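# Hook a hex nut out from spacers onto tape

## Task

Using the hook pick (orange-brown handle, hooked tip) if helpful, draw the hex nut out of the gap between the spacers and leave it lying completely on the tape strip, no part of it off the strip; keep the upright spacers standing, since any left toppled or tilted at the end counts against the result, although toppling some beats leaving the nut where it is.

## Robot and tools

Robot: two arms, left_arm and right_arm, each with six revolute joints and a parallel two-finger gripper. They face each other across the table; left_arm's base sits on the +y side at (-0.037, +0.460, +0.039) m, right_arm's at (-0.030, -0.451, +0.039) m, both with z up. Side names do not match image sides.

Frames: the scene frame has its origin at the table centre, +z up, table surface at z = +0.020 m. Fixed cameras and the table use the scene frame. Each arm reports its gripper pose, velocities and wrist camera pose in its own base frame. The gripper's fingers point along its +x and close along its y; end_effector_position is the midpoint between the fingers, 3 to 4 cm short of the tips. Only the final 1.5 cm of each inner finger face is flat. Reported hand poses may be off by a few centimetres, worse at long reach.

Joint order (used in every row and every per-joint list): wrist roll (joint_5), waist (joint_0), elbow (joint_2), shoulder (joint_1), wrist yaw (joint_4), wrist pitch (joint_3). Stated ranges in rad: waist -3.054 to 3.054, shoulder 0.000 to 3.142, elbow 0.000 to 2.356, wrist pitch -1.571 to 1.571, wrist yaw -1.571 to 1.571, wrist roll -3.142 to 3.142; real ends may differ by 0.028.

A row: one flat list of 14 numbers covering both arms, each in [-1, 1]: left_arm's six joints in the order above then its opening, then right_arm's six joints then its opening. Always give all 14, even for one arm. Joint entries are offsets, not poses: they are scaled (1.0 = 2.055 rad for waist, shoulder, elbow; 4.263 rad for the three wrist joints) and added to the Joint targets shown when the action or call begins, not to the previous row. Sending the same offset again moves further. A 0 holds that joint's target. The opening entry is absolute: +1 fully open, empty fingers close at about -0.78, lower values change nothing. Closing fully takes at least 0.6 s. To grip, command about 0.08 below the grip_measured reading at first contact; less margin grips more gently. To keep a gripper unchanged, resend its current command (0 is a real command).

execute_actions(actions, cameras): actions is a list of actions, each a list of up to 15 rows; every row lasts 1/30 s and an action always runs 15 steps, the last row repeating. An empty list just reports state. An action that would push a joint more than 0.028 rad beyond its range is refused for both arms; a malformed action refuses the whole call. cameras: list of names (cam_high, cam_low, cam_left_wrist, cam_right_wrist), omitted/null/["all"] for all, [] for none.

move(target, speed, blend, opening_speed, blocking, cameras): target is one 14-number row or a list of up to 15 rows, all offsets from the same current Joint targets (not chained). Joints interpolate together, so the hand travels in a curve, with no collision avoidance. speed in rad/s for the joint travelling furthest, 0.01 to 7, default 0.5; one value or one per target. blend in rad rounds corners of a list. opening_speed (0.2 or more, per second on the -1..+1 scale) ramps the fingers. blocking=false returns after 0.5 s while motion continues. The result's "move:" line gives the ending: done, off_target (resting more than 0.03 rad from target), moving, held, fault, plus limits=held if steps were withheld.

wait(seconds 0 to 10): lets time pass holding commands. stop(): brakes a running move. zoom_image(camera, region [x0, y0, x1, y1] pixels, max 504x504): enlarges part of a camera's latest image (images are 672x504). read_manual(section="licences"): licence texts only. finished_scene(scene=1): ends irreversibly; the nut must stay on the tape without the robot.

Results: Joint positions and Joint velocities per arm in joint order plus finger-pad gap in m (0.080 open); "within noise" means motionless. Joint targets are the base for your next offsets. grip_measured is on the opening scale. Joint torques and External joint torques (positive toward larger angle; an outside push toward larger angle lowers the external reading). Wrist depth: 7x7 grid of median distances in mm per wrist camera, 70 to 1000 mm, "-" for no value. Lines to notice: "joint sent to its limit", "joint command not followed" (clearance check altered targets), blocked (an arm stopped by an obstacle), TORQUE FAULT (contact torque hit a load limit; arm halts 10 s; limits N m: waist 18.2, shoulder 22.5, elbow 22.4, wrist pitch 5.92, wrist yaw 5.9, wrist roll 5.54), MOTOR HOT (50 °C) and OVER-TEMPERATURE FAULT (95 °C, stop 30 to 60 s or power loss).

Motion limits: each joint target stays within 0.368 rad (big joints) or 0.763 rad (wrist) of its measured angle, and targets placing the hand over 70 mm from where it is are scaled back, so big moves need several actions. To stop pushing against something, command targets back past the measured positions.

Avoid: dropping or releasing moving parts, fast impacts, hard pressing, arms touching or one gripper squeezing the other's fingers (can fail the scene), anything leaving the table (fails the task), knocking spacers, and long stretched or loaded holds that heat motors. Loose items may occasionally get nudged by outside forces.

Each tool is called as name([rows], argument=value, ...), one row to a line, values as JSON.

## Session

execute_actions(actions=[])

Scene clock: 0.00 s.
left_arm: end_effector_position=(+0.0805, +0.2876, +0.3264) grip_measured=+0.989 end_effector_quat_wxyz=(+0.880, +0.018, +0.406, +0.245) | right_arm: end_effector_position=(+0.3004, -0.0303, +0.2340) grip_measured=+1.000 end_effector_quat_wxyz=(+0.824, +0.176, +0.287, -0.456)
Joint names: [wrist roll, waist, elbow, shoulder, wrist yaw, wrist pitch]
Joint positions: left_arm=[1.059 1.581 1.661 1.37 0.588 -1.305 0.08] | right_arm=[1.159 0.277 1.272 1.394 0.833 -1.107 0.08]
Joint velocities: within noise
Joint torques (N m): no reading
External joint torques (N m): no reading
Motor temperatures (°C): left_arm=[33 40 32 30 39 44] | right_arm=[38 35 33 31 32 37]
Heat: left arm: hottest wrist pitch 44 °C (+0.0 °C/min); right arm: hottest wrist roll 38 °C (+0.0 °C/min).
Wrist depth (mm): cam_left_wrist=[775 973 - - 544 514 476 / 809 - - - 495 478 453 / 855 - - - 465 445 358 / 911 - - - 435 415 358 / 925 86 - 421 410 - 320 / - 86 - 395 387 - - / - - - 360 351 333 -] | cam_right_wrist=[515 552 531 - - - 908 / 436 365 481 476 - - - / 377 353 412 427 411 413 - / 357 369 378 379 371 381 381 / 341 346 340 341 330 343 329 / - - 305 312 312 300 81 / - - 282 286 286 286 73]
Joint targets: left_arm=[1.059 1.581 1.663 1.368 0.589 -1.303] | right_arm=[1.159 0.277 1.275 1.391 0.835 -1.106]
Tool commands: left_gripper/opening=+0.989207 right_gripper/opening=+1.0

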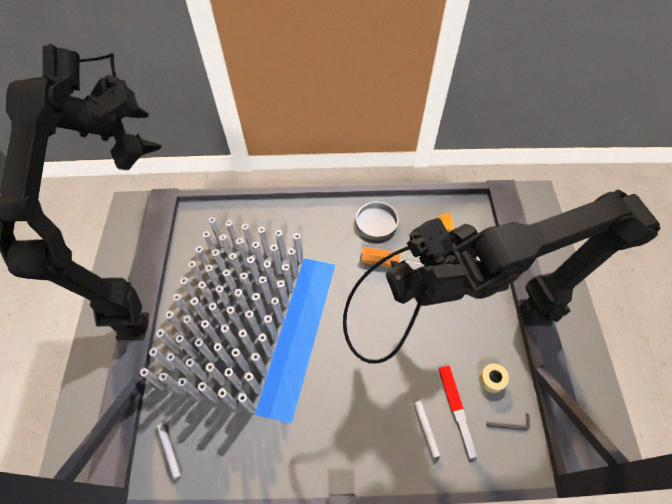

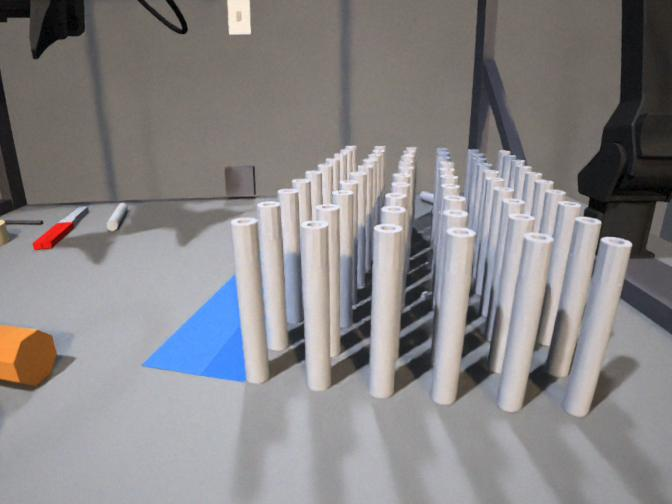

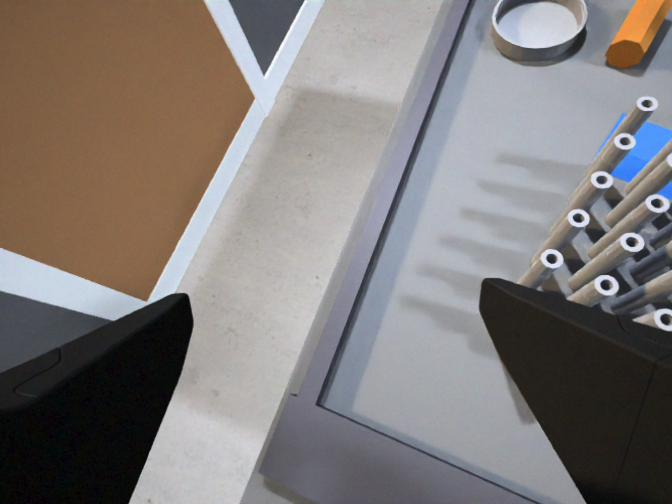

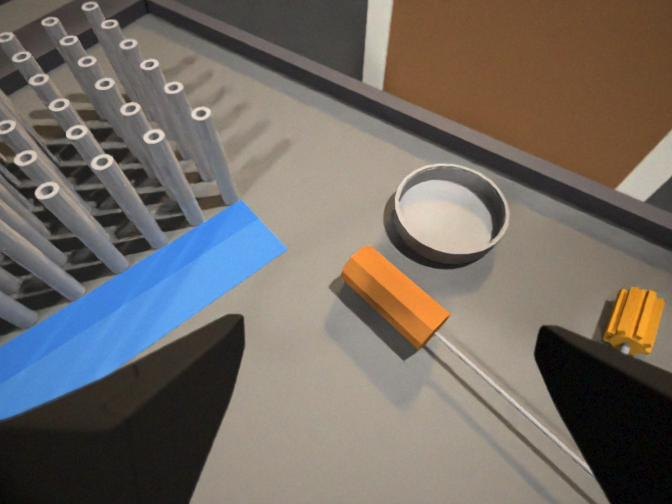

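zoom_image(camera="cam_high", region=[130, 200, 350, 430])

zoom_image(camera="cam_low", region=[220, 130, 640, 430])

Scaled by 2.191 from the camera's 672x504 image, which has a finer 960x720 frame.

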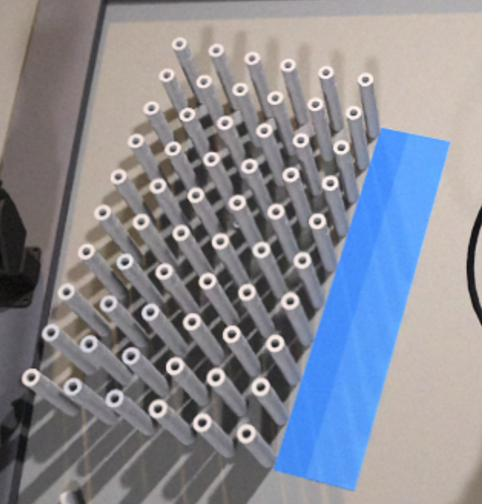

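Scaled by 1.200 from the camera's 672x504 image, which has a finer 960x720 frame.

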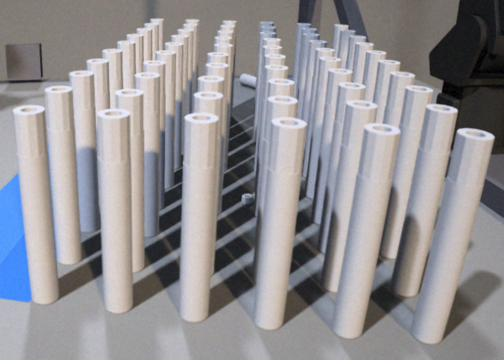

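zoom_image(camera="cam_low", region=[370, 240, 480, 330])

zoom_image(camera="cam_high", region=[180, 240, 290, 350])

zoom_image(camera="cam_high", region=[340, 180, 560, 480])

Scaled by 4.582 from the camera's 672x504 image, which has a finer 960x720 frame.

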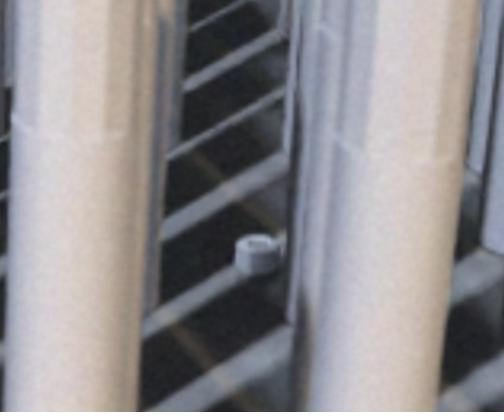

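Scaled by 4.582 from the camera's 672x504 image, which has a finer 960x720 frame.

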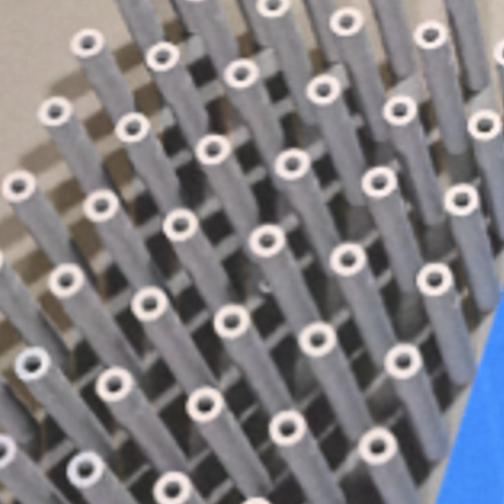

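Scaled by 1.680 from the camera's 672x504 image, which has a finer 960x720 frame.

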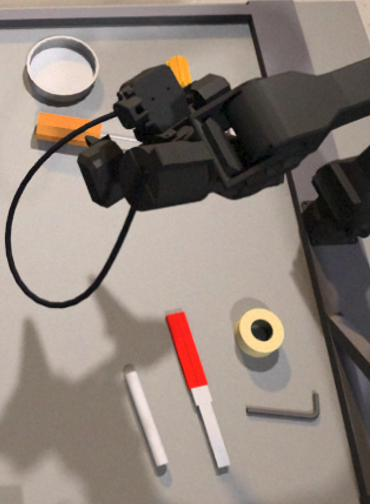

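move(target=[0, 0, 0, 0, 0, 0, 0.989207, -0.2719, -0.3538, 0, 0, -0.1959, 0, 1.0], speed=1.0)

Scene clock: 62.97 s.
left_arm: end_effector_position=(+0.0805, +0.2876, +0.3264) grip_measured=+0.989 end_effector_quat_wxyz=(+0.880, +0.018, +0.406, +0.245) | right_arm: end_effector_position=(+0.2678, -0.1286, +0.1876) grip_measured=+1.000 end_effector_quat_wxyz=(+0.796, +0.128, +0.562, -0.183)
Joint names: [wrist roll, waist, elbow, shoulder, wrist yaw, wrist pitch]
Joint positions: left_arm=[1.059 1.581 1.661 1.37 0.588 -1.305 0.08] | right_arm=[0.004 -0.446 1.272 1.394 0.004 -1.107 0.08]
Joint velocities: within noise
Joint torques (N m): left_arm=[-0.02 0.03 6.16 -4.16 0.4 1.46] | right_arm=[-0.06 -0.39 7.23 -6.41 -0.12 0.92]
External joint torques (N m): left_arm=[-0.01 0.02 0.58 -0.03 0.08 0.4] | right_arm=[-0.06 -0.38 1.23 -1.67 -0.12 0.05]
Motor temperatures (°C): left_arm=[33 39 35 34 38 46] | right_arm=[37 35 38 34 33 38]
Heat: left arm: hottest wrist pitch 46 °C (+1.0 °C/min); right arm: hottest elbow 38 °C (+5.0 °C/min).
Wrist depth (mm): cam_left_wrist=[771 968 - - 543 509 472 / 809 - - - 495 476 454 / 851 - - - 465 444 373 / 897 - - - 437 419 359 / 916 86 - 424 411 - 320 / - 87 - 393 386 - - / - - - 361 352 332 -] | cam_right_wrist=[272 271 271 270 270 267 263 / 274 273 271 248 271 268 269 / 273 273 273 245 272 269 270 / 275 275 273 273 272 272 271 / 277 277 274 274 273 272 270 / - - 275 274 274 272 81 / - - 277 276 276 273 73]
Joint targets: left_arm=[1.059 1.581 1.663 1.368 0.589 -1.303] | right_arm=[0.000 -0.450 1.275 1.391 0.000 -1.106]
move: done

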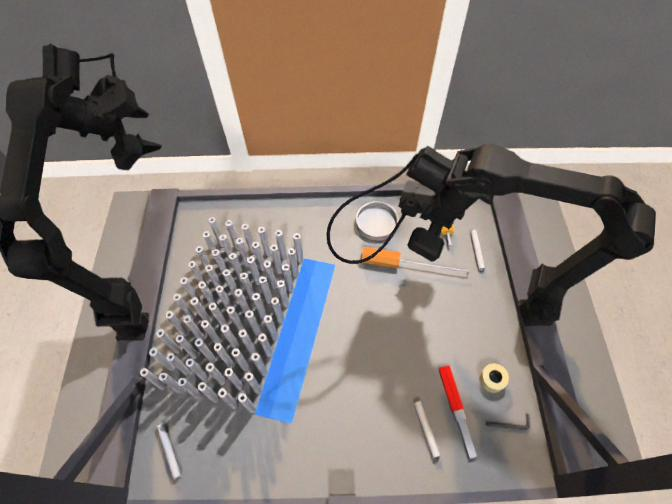

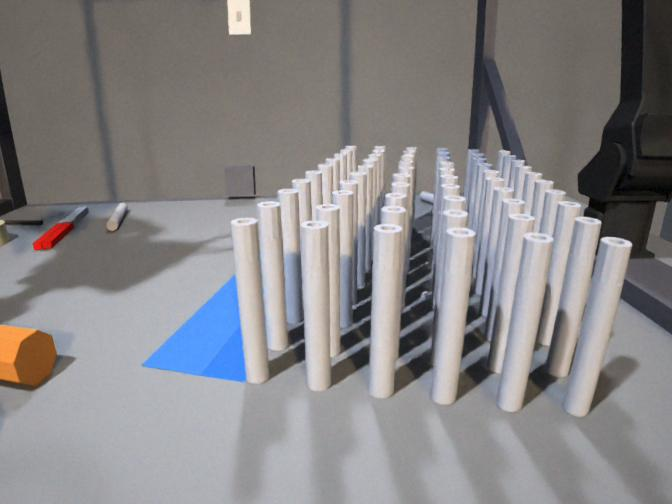

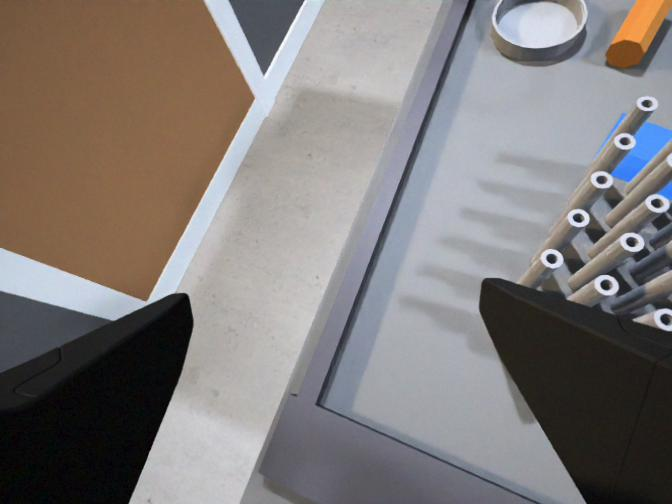

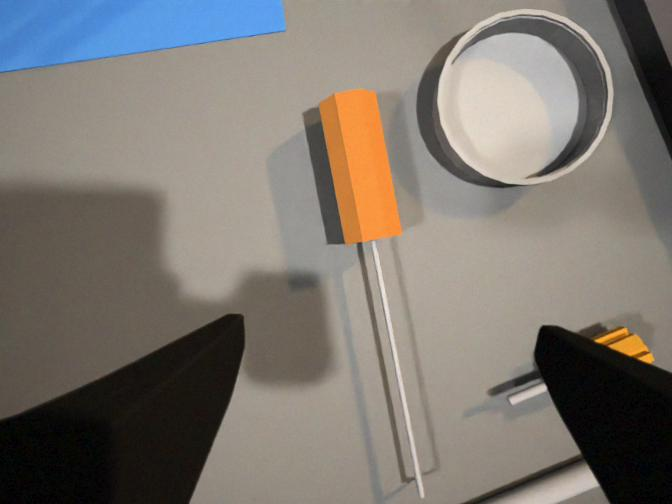

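zoom_image(camera="cam_right_wrist", region=[360, 400, 464, 504])

zoom_image(camera="cam_high", region=[350, 200, 500, 300])

zoom_image(camera="cam_right_wrist", region=[280, 60, 460, 260])

Scaled by 4.846 from the camera's 672x504 image, which has a finer 960x720 frame.

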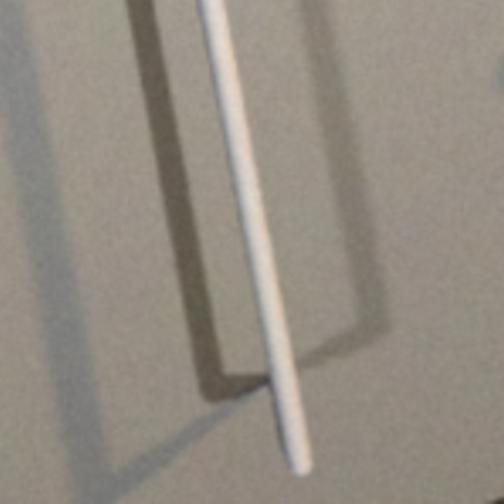

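Scaled by 3.360 from the camera's 672x504 image, which has a finer 960x720 frame.

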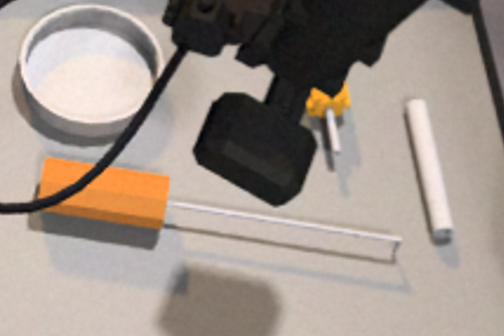

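Scaled by 2.520 from the camera's 672x504 image, which has a finer 960x720 frame.

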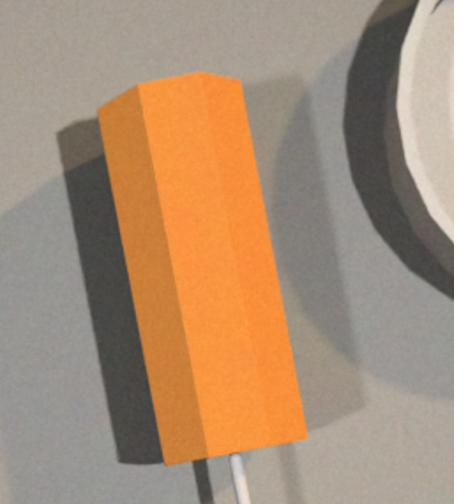

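move(target=[0, 0, 0, 0, 0, 0, 0.989207, -0.0493, 0.0019, 0.1651, 0.2950, 0, -0.0192, 1.0], speed=0.8)

Scene clock: 142.73 s.
left_arm: end_effector_position=(+0.0805, +0.2876, +0.3264) grip_measured=+0.989 end_effector_quat_wxyz=(+0.880, +0.018, +0.406, +0.245) | right_arm: end_effector_position=(+0.3398, -0.1629, +0.0889) grip_measured=+1.000 end_effector_quat_wxyz=(+0.701, +0.084, +0.704, -0.085)
Joint names: [wrist roll, waist, elbow, shoulder, wrist yaw, wrist pitch]
Joint positions: left_arm=[1.059 1.581 1.661 1.37 0.588 -1.305 0.08] | right_arm=[-0.206 -0.446 1.604 1.992 0.004 -1.186 0.08]
Joint velocities: within noise
Joint torques (N m): left_arm=[-0.02 0.05 6.19 -4.2 0.4 1.45] | right_arm=[-0.08 0.03 7.66 -10.01 -0.11 0.11]
External joint torques (N m): left_arm=[-0.01 0.05 0.66 -0.17 0.07 0.39] | right_arm=[-0.08 0.04 2.21 -1.58 -0.11 -0.22]
Motor temperatures (°C): left_arm=[32 38 36 35 38 46] | right_arm=[36 34 39 35 32 38]
Heat: left arm: hottest wrist pitch 46 °C (+0.0 °C/min); right arm: hottest elbow 39 °C (+1.0 °C/min).
Wrist depth (mm): cam_left_wrist=[779 964 - - 545 511 472 / 808 - - - 497 476 454 / 859 - - - 462 443 370 / 902 - - - 436 415 359 / 915 86 - 423 414 - 320 / - 87 - 393 388 - - / - - - 360 352 332 -] | cam_right_wrist=[142 142 141 140 139 138 136 / 152 150 149 148 148 145 143 / 161 160 160 130 153 153 152 / 173 172 170 134 142 164 162 / 185 181 179 147 175 175 162 / - - 195 196 194 191 81 / - - 215 209 211 210 73]
Joint targets: left_arm=[1.059 1.581 1.663 1.368 0.589 -1.303] | right_arm=[-0.210 -0.446 1.615 1.997 0.000 -1.188]
move: done

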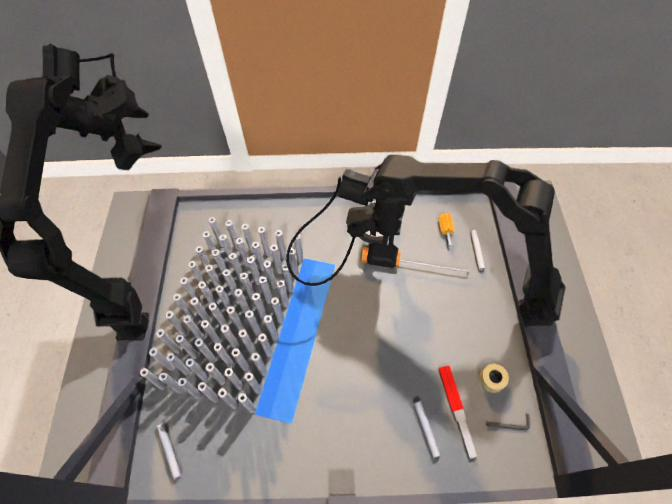

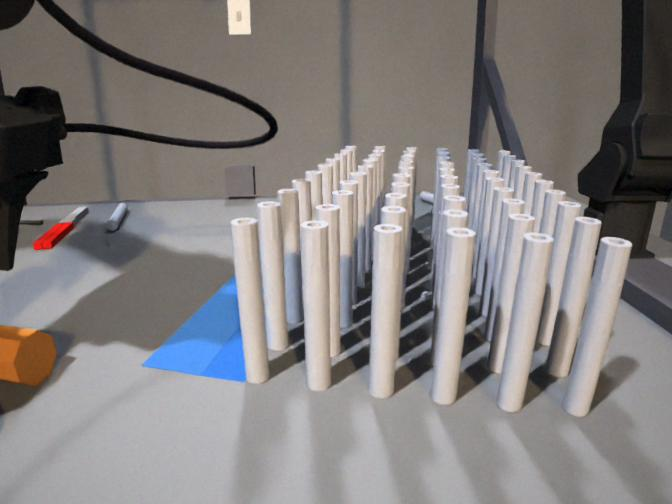

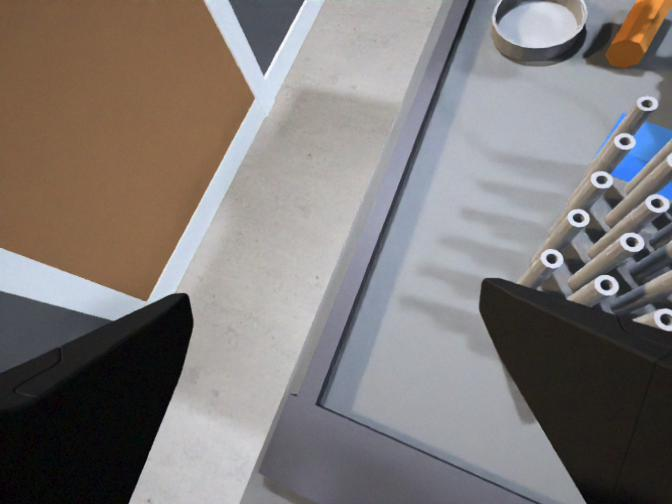

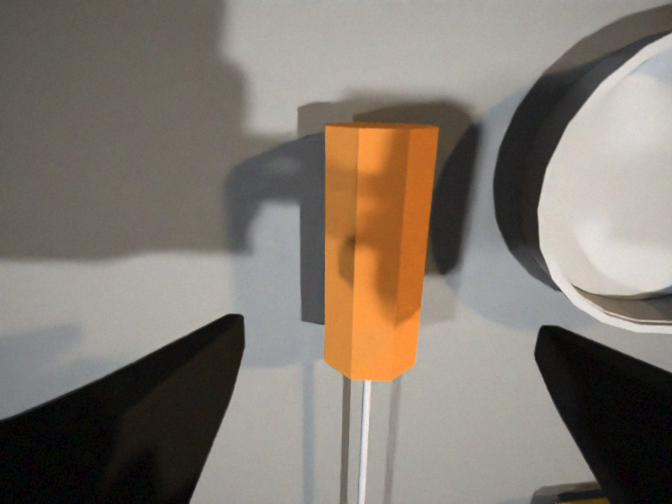

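move(target=[0, 0, 0, 0, 0, 0, 0.989207, 0, 0, -0.0621, 0.0198, 0, 0.0395, 1.0], speed=0.3, cameras=["cam_right_wrist", "cam_low"])

Scene clock: 182.57 s.
left_arm: end_effector_position=(+0.0805, +0.2876, +0.3264) grip_measured=+0.989 end_effector_quat_wxyz=(+0.880, +0.018, +0.406, +0.245) | right_arm: end_effector_position=(+0.3429, -0.1644, +0.0474) grip_measured=+1.000 end_effector_quat_wxyz=(+0.704, +0.082, +0.700, -0.086)
Joint names: [wrist roll, waist, elbow, shoulder, wrist yaw, wrist pitch]
Joint positions: left_arm=[1.059 1.581 1.661 1.37 0.588 -1.305 0.08] | right_arm=[-0.206 -0.446 1.493 2.032 0.004 -1.023 0.08]
Joint velocities: within noise
Joint torques (N m): left_arm=[-0.01 0.05 6.18 -4.14 0.4 1.45] | right_arm=[-0.08 0.03 5.28 -10.1 -0.11 0.58]
External joint torques (N m): left_arm=[0 0.06 0.6 -0.04 0.06 0.38] | right_arm=[-0.08 0.01 0 -1.6 -0.09 0.23]
Motor temperatures (°C): left_arm=[32 37 36 36 38 46] | right_arm=[36 34 38 36 32 36]
Heat: left arm: hottest wrist pitch 46 °C (+0.0 °C/min); right arm: hottest elbow 38 °C (-1.0 °C/min).
Wrist depth (mm): cam_left_wrist=[779 966 - - 544 513 472 / 811 - - - 494 477 453 / 850 - - - 465 446 371 / 902 - - - 436 415 360 / 913 86 - 423 411 - 319 / - 86 - 394 388 - - / - - - 361 351 331 -] | cam_right_wrist=[- 106 106 104 103 103 103 / 112 112 112 109 110 108 107 / 119 119 117 87 88 116 109 / 127 127 127 90 93 123 117 / 137 134 133 97 101 130 125 / - - 143 104 139 140 81 / - - 157 155 152 154 73]
Joint targets: left_arm=[1.059 1.581 1.663 1.368 0.589 -1.303] | right_arm=[-0.210 -0.446 1.487 2.038 0.000 -1.020]
move: done
Images, in order (width x height): cam_low 672x504, cam_right_wrist 672x504.

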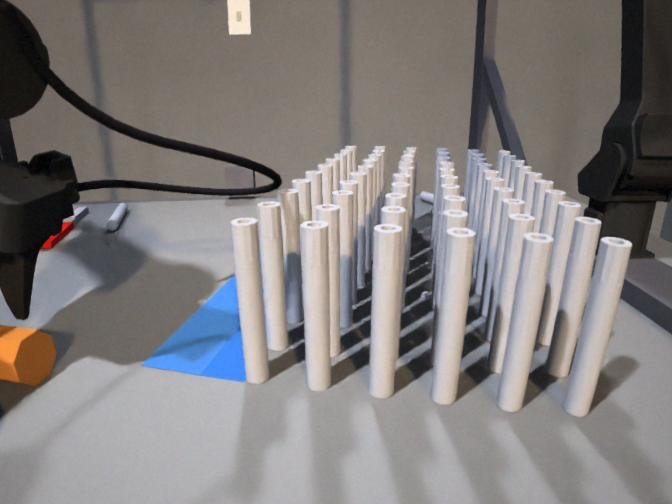

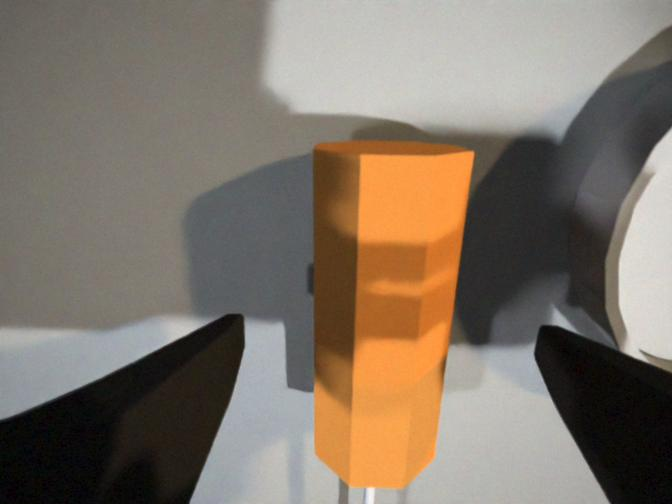

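move(target=[0, 0, 0, 0, 0, 0, 0.989207, 0, 0.0022, -0.0167, 0.0091, 0, 0.0125, 1.0], speed=0.15, cameras=["cam_right_wrist", "cam_low"])

Scene clock: 193.33 s.
left_arm: end_effector_position=(+0.0805, +0.2876, +0.3264) grip_measured=+0.989 end_effector_quat_wxyz=(+0.880, +0.018, +0.406, +0.245) | right_arm: end_effector_position=(+0.3432, -0.1644, +0.0331) grip_measured=+1.000 end_effector_quat_wxyz=(+0.705, +0.082, +0.699, -0.087)
Joint names: [wrist roll, waist, elbow, shoulder, wrist yaw, wrist pitch]
Joint positions: left_arm=[1.059 1.581 1.661 1.37 0.588 -1.305 0.08] | right_arm=[-0.206 -0.445 1.458 2.049 0.004 -0.97 0.08]
Joint velocities: within noise
Joint torques (N m): left_arm=[-0.02 0.05 6.16 -4.14 0.39 1.46] | right_arm=[-0.09 0.45 5.19 -9.73 -0.11 0.55]
External joint torques (N m): left_arm=[-0.01 0.05 0.63 -0.05 0.07 0.41] | right_arm=[-0.09 0.43 0.02 -1.23 -0.09 0.2]
Motor temperatures (°C): left_arm=[32 37 36 36 38 46] | right_arm=[36 34 37 37 32 36]
Heat: left arm: hottest wrist pitch 46 °C (+0.0 °C/min); right arm: hottest shoulder 37 °C (+2.0 °C/min).
Wrist depth (mm): cam_left_wrist=[777 965 - - 543 512 470 / 812 - - - 495 477 455 / 858 - - - 464 443 373 / 898 - - - 434 417 359 / 920 86 - 424 413 - 320 / - 87 - 394 388 - - / - - - 361 350 331 -] | cam_right_wrist=[93 93 92 93 92 - 91 / - 98 98 97 97 96 95 / 105 104 104 79 89 102 99 / - 111 111 - 73 108 102 / 120 118 117 81 81 114 111 / - - 126 85 85 123 81 / - - 141 93 100 137 73]
Joint targets: left_arm=[1.059 1.581 1.663 1.368 0.589 -1.303] | right_arm=[-0.210 -0.441 1.452 2.056 0.000 -0.967]
move: done
Images, in order (width x height): cam_low 672x504, cam_right_wrist 672x504.

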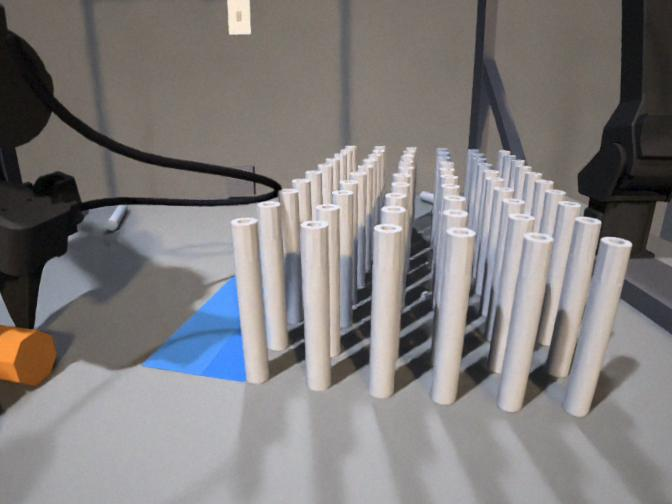

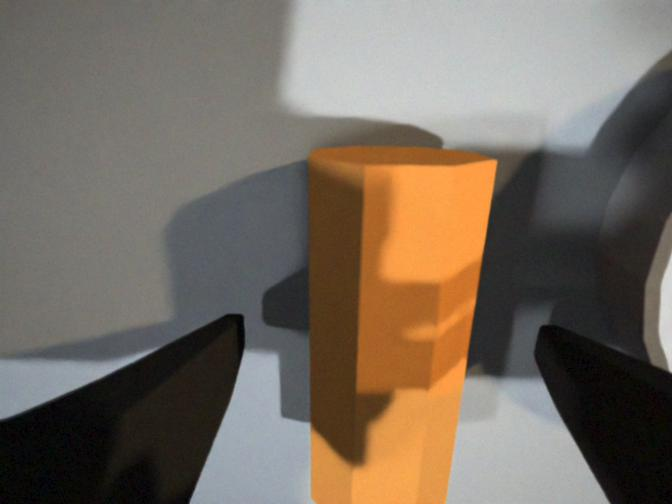

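zoom_image(camera="cam_low", region=[0, 240, 160, 420])

Scaled by 2.800 from the camera's 672x504 image, which has a finer 960x720 frame.

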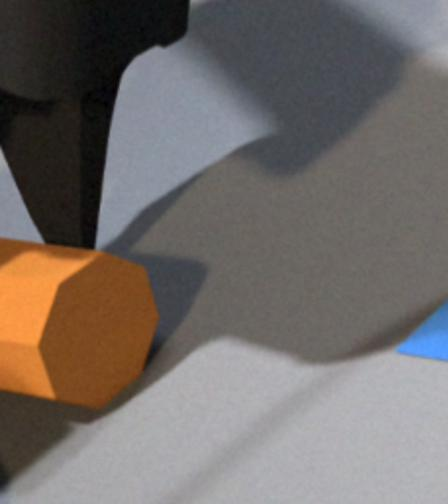

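move(target=[0, 0, 0, 0, 0, 0, 0.989207, 0, 0, 0, 0, 0, 0, -0.2], opening_speed=0.6, cameras=["cam_right_wrist", "cam_low"])

Scene clock: 203.53 s.
left_arm: end_effector_position=(+0.0805, +0.2876, +0.3264) grip_measured=+0.989 end_effector_quat_wxyz=(+0.880, +0.018, +0.406, +0.245) | right_arm: end_effector_position=(+0.3436, -0.1639, +0.0331) grip_measured=-0.011 end_effector_quat_wxyz=(+0.705, +0.082, +0.699, -0.086)
Joint names: [wrist roll, waist, elbow, shoulder, wrist yaw, wrist pitch]
Joint positions: left_arm=[1.059 1.581 1.661 1.37 0.588 -1.305 0.08] | right_arm=[-0.207 -0.444 1.458 2.049 0.002 -0.97 0.034]
Joint velocities: within noise
Joint torques (N m): left_arm=[-0.02 0.05 6.15 -4.16 0.4 1.46] | right_arm=[-0.09 0.32 5.2 -9.77 -0.08 0.52]
External joint torques (N m): left_arm=[-0.01 0.04 0.58 -0.08 0.07 0.39] | right_arm=[-0.09 0.32 0 -1.21 -0.07 0.17]
Motor temperatures (°C): left_arm=[32 37 36 36 38 46] | right_arm=[36 34 36 37 32 36]
Heat: left arm: hottest wrist pitch 46 °C (+0.0 °C/min); right arm: hottest shoulder 37 °C (+2.0 °C/min).
Wrist depth (mm): cam_left_wrist=[775 962 - - 544 509 469 / 811 - - - 495 477 453 / 852 - - - 462 445 371 / 905 - - - 436 414 359 / 915 86 - 420 411 - 320 / - 87 - 396 386 - - / - - - 361 350 332 -] | cam_right_wrist=[94 93 92 93 93 - 92 / - 99 98 98 97 96 96 / 105 105 104 90 - 101 99 / - 112 112 - 73 109 103 / 121 120 119 83 78 115 113 / - 127 - 86 84 87 122 / - - - 96 93 73 -]
Joint targets: left_arm=[1.059 1.581 1.663 1.368 0.589 -1.303] | right_arm=[-0.210 -0.441 1.452 2.056 0.000 -0.967]
move: done
Images, in order (width x height): cam_low 672x504, cam_right_wrist 672x504.

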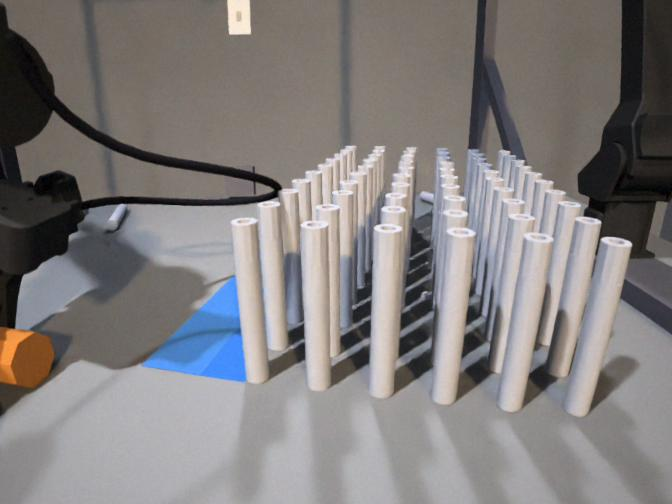

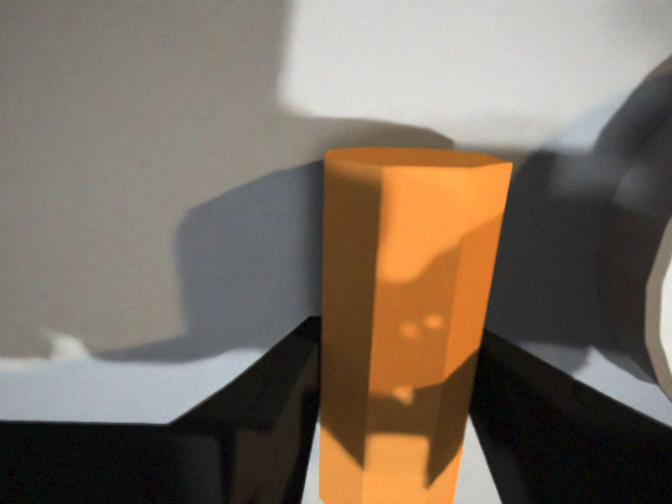

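move(target=[-0.2484, -0.6331, -0.2061, -0.1133, -0.1382, -0.0055, 0.989207, 0, 0, 0.1123, -0.0328, 0, -0.0700, -0.2], speed=0.7)

Scene clock: 221.17 s.
left_arm: end_effector_position=(+0.2142, +0.0616, +0.2245) grip_measured=+0.989 end_effector_quat_wxyz=(+0.812, -0.080, +0.568, +0.112) | right_arm: end_effector_position=(+0.3399, -0.1622, +0.1001) grip_measured=-0.011 end_effector_quat_wxyz=(+0.692, +0.086, +0.712, -0.081)
Joint names: [wrist roll, waist, elbow, shoulder, wrist yaw, wrist pitch]
Joint positions: left_arm=[0.005 0.282 1.251 1.145 0.004 -1.327 0.08] | right_arm=[-0.207 -0.444 1.671 2.008 0.002 -1.262 0.034]
Joint velocities: within noise
Joint torques (N m): left_arm=[-0.17 -0.19 4.83 -3.55 -0.18 1.16] | right_arm=[-0.08 0.34 7.85 -13.17 -0.08 0.02]
External joint torques (N m): left_arm=[-0.17 -0.18 -1 -0.82 -0.18 0.26] | right_arm=[-0.08 0.41 2.47 -4.76 -0.07 -0.27]
Motor temperatures (°C): left_arm=[32 37 36 36 38 46] | right_arm=[36 34 36 38 32 36]
Heat: left arm: hottest wrist pitch 46 °C (+0.0 °C/min); right arm: hottest shoulder 38 °C (+2.0 °C/min).
Wrist depth (mm): cam_left_wrist=[297 301 259 309 312 319 322 / 300 302 307 287 314 318 323 / 301 304 308 313 301 295 324 / 272 279 310 315 319 307 301 / 305 86 311 316 320 - 252 / - 87 316 292 291 - - / - 296 316 321 262 263 -] | cam_right_wrist=[151 151 149 148 147 144 143 / 162 161 160 157 156 154 152 / 173 171 170 - - 160 161 / 186 184 183 - 73 175 173 / 201 200 195 83 78 189 189 / 218 213 - 86 84 82 202 / - - - 96 92 73 -]
Joint targets: left_arm=[0.000 0.280 1.240 1.134 0.000 -1.327] | right_arm=[-0.210 -0.441 1.683 1.989 0.000 -1.265]
move: done

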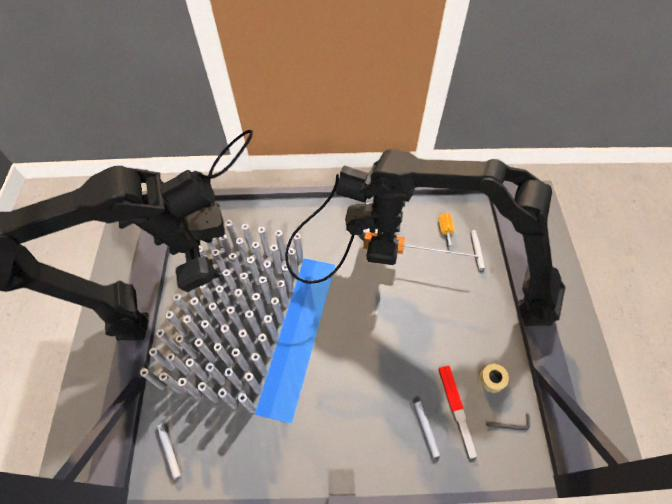

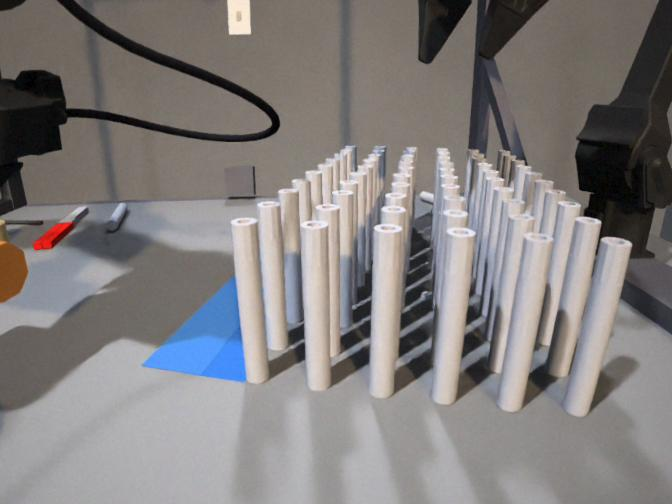

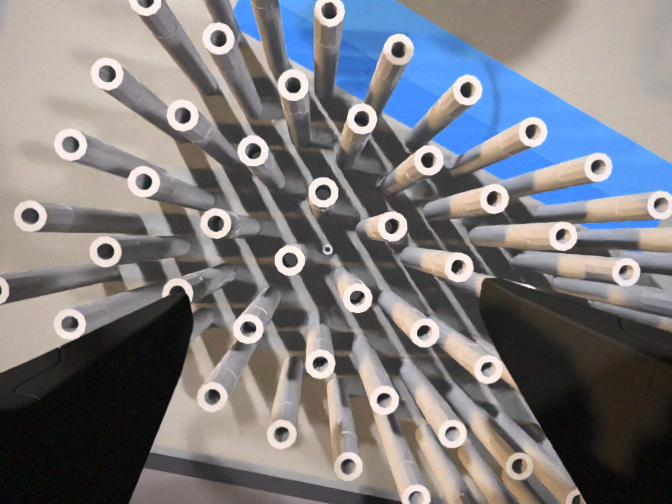

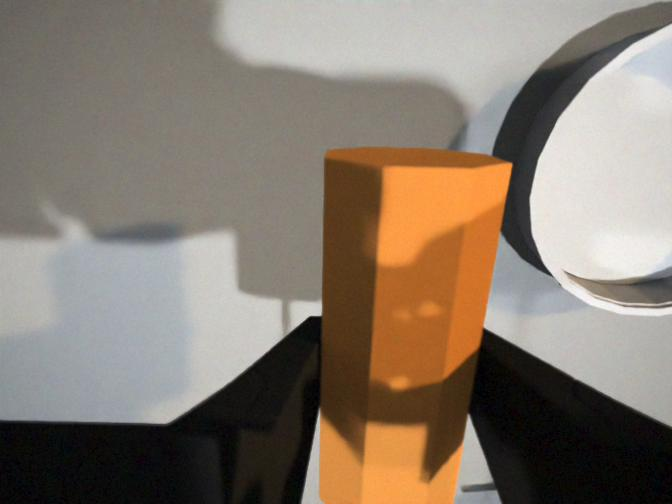

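zoom_image(camera="cam_left_wrist", region=[240, 130, 460, 330])

zoom_image(camera="cam_high", region=[340, 200, 500, 310])

Scaled by 2.291 from the camera's 672x504 image, which has a finer 960x720 frame.

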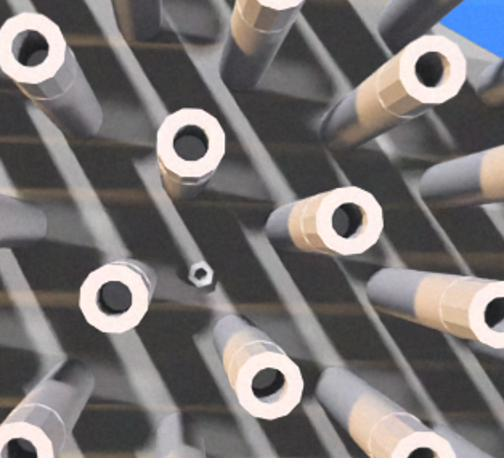

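Scaled by 3.150 from the camera's 672x504 image, which has a finer 960x720 frame.

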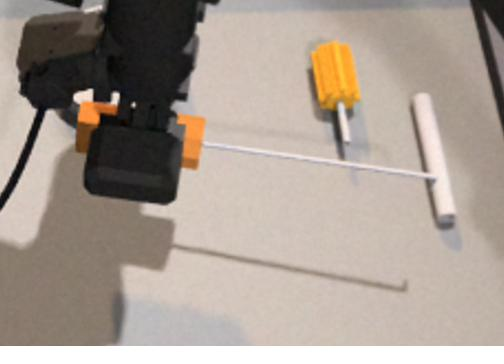

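zoom_image(camera="cam_left_wrist", region=[297, 219, 357, 279])

Scaled by 8.400 from the camera's 672x504 image, which has a finer 960x720 frame.

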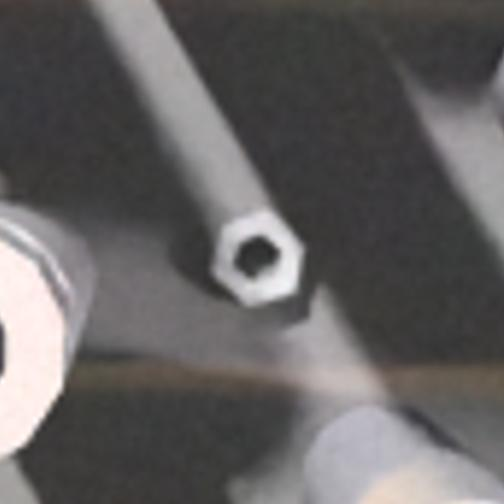

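move(target=[0, 0, 0, 0, 0, 0, 0.989207, -0.6105, 0.2564, -0.1220, -0.0916, -0.0028, 0.0101, -0.2], speed=1.0)

Scene clock: 322.73 s.
left_arm: end_effector_position=(+0.2142, +0.0616, +0.2244) grip_measured=+0.989 end_effector_quat_wxyz=(+0.812, -0.080, +0.568, +0.113) | right_arm: end_effector_position=(+0.3257, +0.0286, +0.1059) grip_measured=-0.011 end_effector_quat_wxyz=(-0.089, +0.689, -0.088, -0.714)
Joint names: [wrist roll, waist, elbow, shoulder, wrist yaw, wrist pitch]
Joint positions: left_arm=[0.005 0.282 1.25 1.145 0.003 -1.327 0.08] | right_arm=[-2.808 0.083 1.438 1.819 -0.01 -1.224 0.034]
Joint velocities: within noise
Joint torques (N m): left_arm=[-0.18 -0.18 4.86 -3.59 -0.16 1.15] | right_arm=[-0.1 0.38 5.42 -11.19 -0.07 0.32]
External joint torques (N m): left_arm=[-0.19 -0.15 -0.99 -0.82 -0.16 0.26] | right_arm=[-0.1 0.44 0.16 -4.17 -0.05 0.13]
Motor temperatures (°C): left_arm=[32 36 36 35 37 44] | right_arm=[35 33 39 47 32 35]
Heat: left arm: hottest wrist pitch 44 °C (-1.0 °C/min); right arm: hottest shoulder 47 °C (+3.0 °C/min).
Wrist depth (mm): cam_left_wrist=[297 300 261 308 313 316 322 / 300 303 305 277 312 317 324 / 302 304 309 314 302 296 325 / 272 279 310 316 318 307 302 / 305 86 312 317 320 - 251 / - 87 316 291 291 - - / - 296 315 321 263 262 -] | cam_right_wrist=[167 166 165 164 163 162 161 / 175 174 172 172 170 169 169 / 182 181 181 - - 176 177 / 192 191 190 - 73 186 185 / 202 201 198 83 78 194 194 / 211 209 - 87 84 82 203 / - - - 96 92 73 -]
Joint targets: left_arm=[0.000 0.280 1.240 1.134 0.000 -1.327] | right_arm=[-2.813 0.086 1.433 1.801 -0.012 -1.222]
move: done

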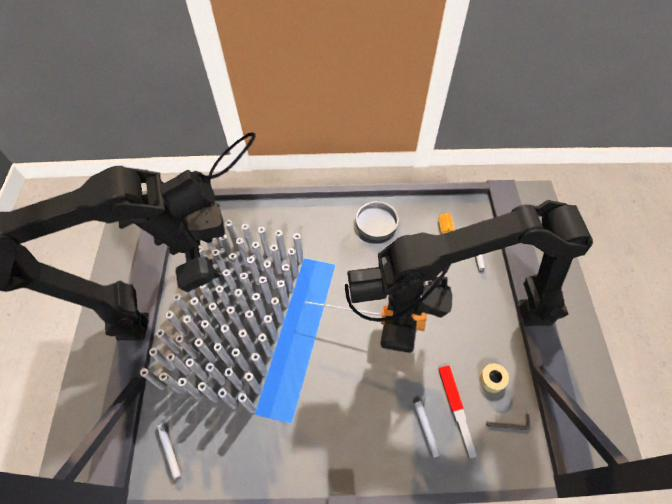

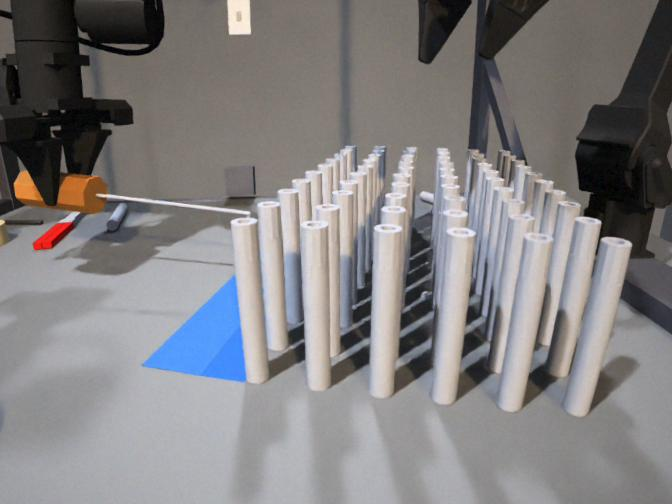

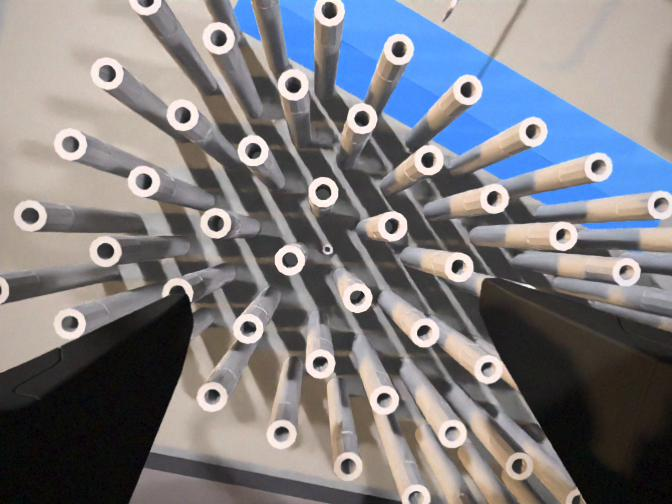

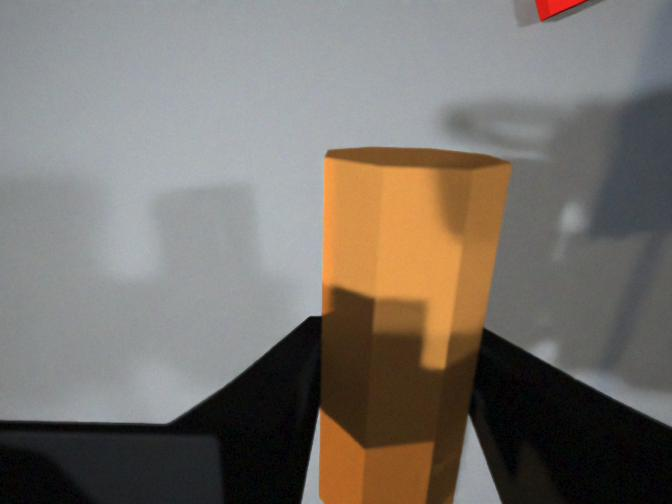

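zoom_image(camera="cam_left_wrist", region=[360, 0, 600, 180])

zoom_image(camera="cam_high", region=[200, 240, 440, 400])

Scaled by 2.100 from the camera's 672x504 image, which has a finer 960x720 frame.

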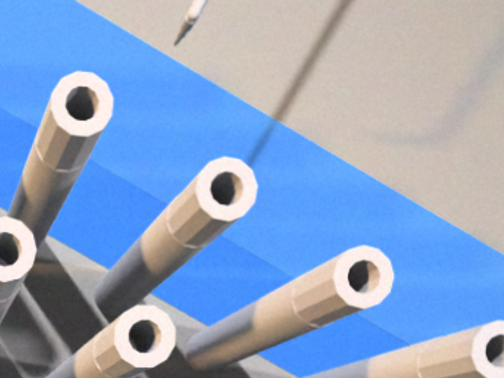

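Scaled by 2.100 from the camera's 672x504 image, which has a finer 960x720 frame.

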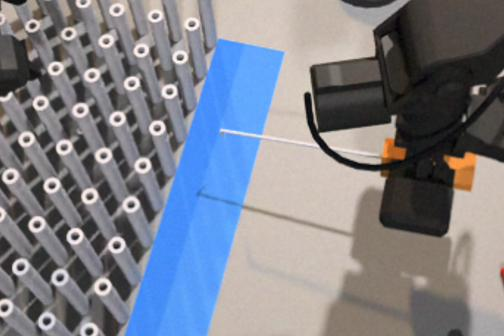

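move(target=[0, 0, 0, 0, 0, 0, 0.989207, 0.0076, -0.0072, 0.1383, 0.1029, 0, -0.0194, -0.2], speed=0.3, cameras=["cam_left_wrist", "cam_high"])

zoom_image(camera="cam_left_wrist", region=[300, 0, 540, 180])

Scene clock: 344.57 s.
left_arm: end_effector_position=(+0.2142, +0.0616, +0.2244) grip_measured=+0.989 end_effector_quat_wxyz=(+0.812, -0.080, +0.568, +0.113) | right_arm: end_effector_position=(+0.3748, +0.0295, +0.1093) grip_measured=-0.011 end_effector_quat_wxyz=(-0.101, +0.688, -0.099, -0.712)
Joint names: [wrist roll, waist, elbow, shoulder, wrist yaw, wrist pitch]
Joint positions: left_arm=[0.005 0.282 1.25 1.145 0.003 -1.327 0.08] | right_arm=[-2.784 0.075 1.704 2.006 -0.01 -1.301 0.034]
Joint velocities: within noise
Joint torques (N m): left_arm=[-0.17 -0.21 4.89 -3.61 -0.17 1.15] | right_arm=[0.12 -0.34 7.79 -9.85 -0.07 -0.09]
External joint torques (N m): left_arm=[-0.17 -0.2 -0.92 -0.84 -0.18 0.28] | right_arm=[0.12 -0.29 2.49 -1.51 -0.05 -0.28]
Motor temperatures (°C): left_arm=[32 36 36 34 37 44] | right_arm=[35 33 37 46 32 35]
Heat: left arm: hottest wrist pitch 44 °C (-1.0 °C/min); right arm: hottest shoulder 46 °C (+1.0 °C/min).
Wrist depth (mm): cam_left_wrist=[297 299 260 307 313 318 322 / 299 302 306 284 313 318 323 / 301 304 309 313 302 296 322 / 272 278 310 315 319 307 301 / 305 86 313 316 320 - 252 / - 86 316 292 291 - - / - 296 315 321 262 262 -] | cam_right_wrist=[168 168 166 166 165 163 163 / 177 175 175 173 172 171 170 / 184 184 183 - - 178 178 / 194 193 191 - 73 187 186 / 205 203 200 83 78 195 196 / 213 212 - 86 84 82 204 / - - - 96 92 73 -]
Joint targets: left_arm=[0.000 0.280 1.240 1.134 0.000 -1.327] | right_arm=[-2.780 0.071 1.717 2.012 -0.012 -1.305]
move: done
Images, in order (width x height): cam_high 672x504, cam_left_wrist 672x504.

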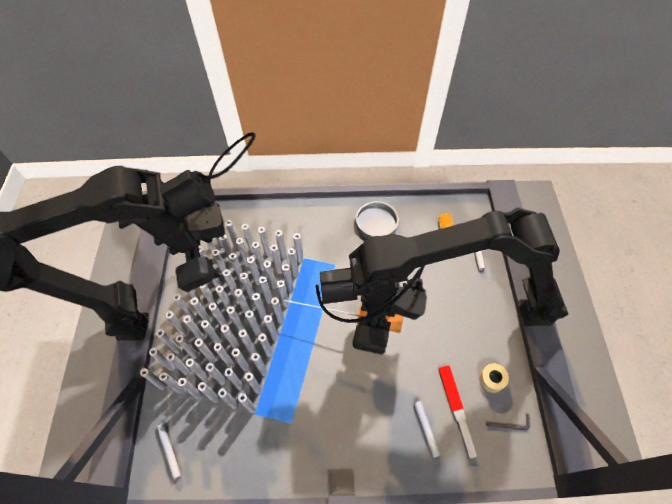

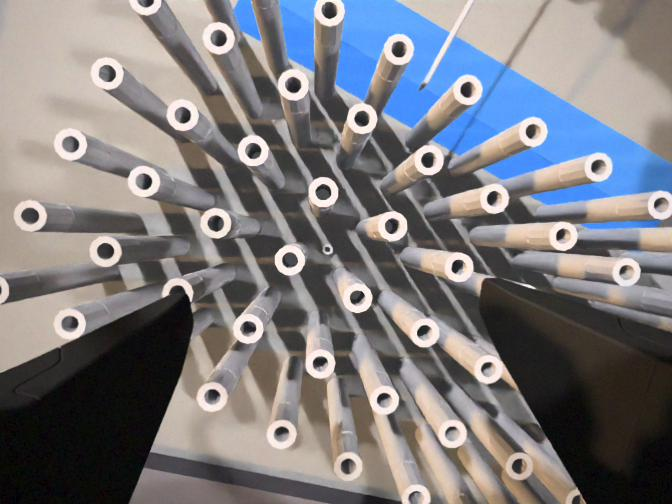

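Scaled by 2.100 from the camera's 672x504 image, which has a finer 960x720 frame.

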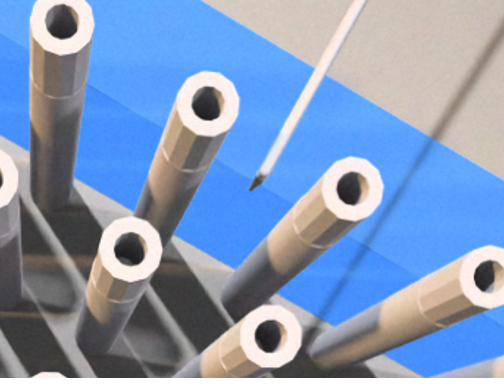

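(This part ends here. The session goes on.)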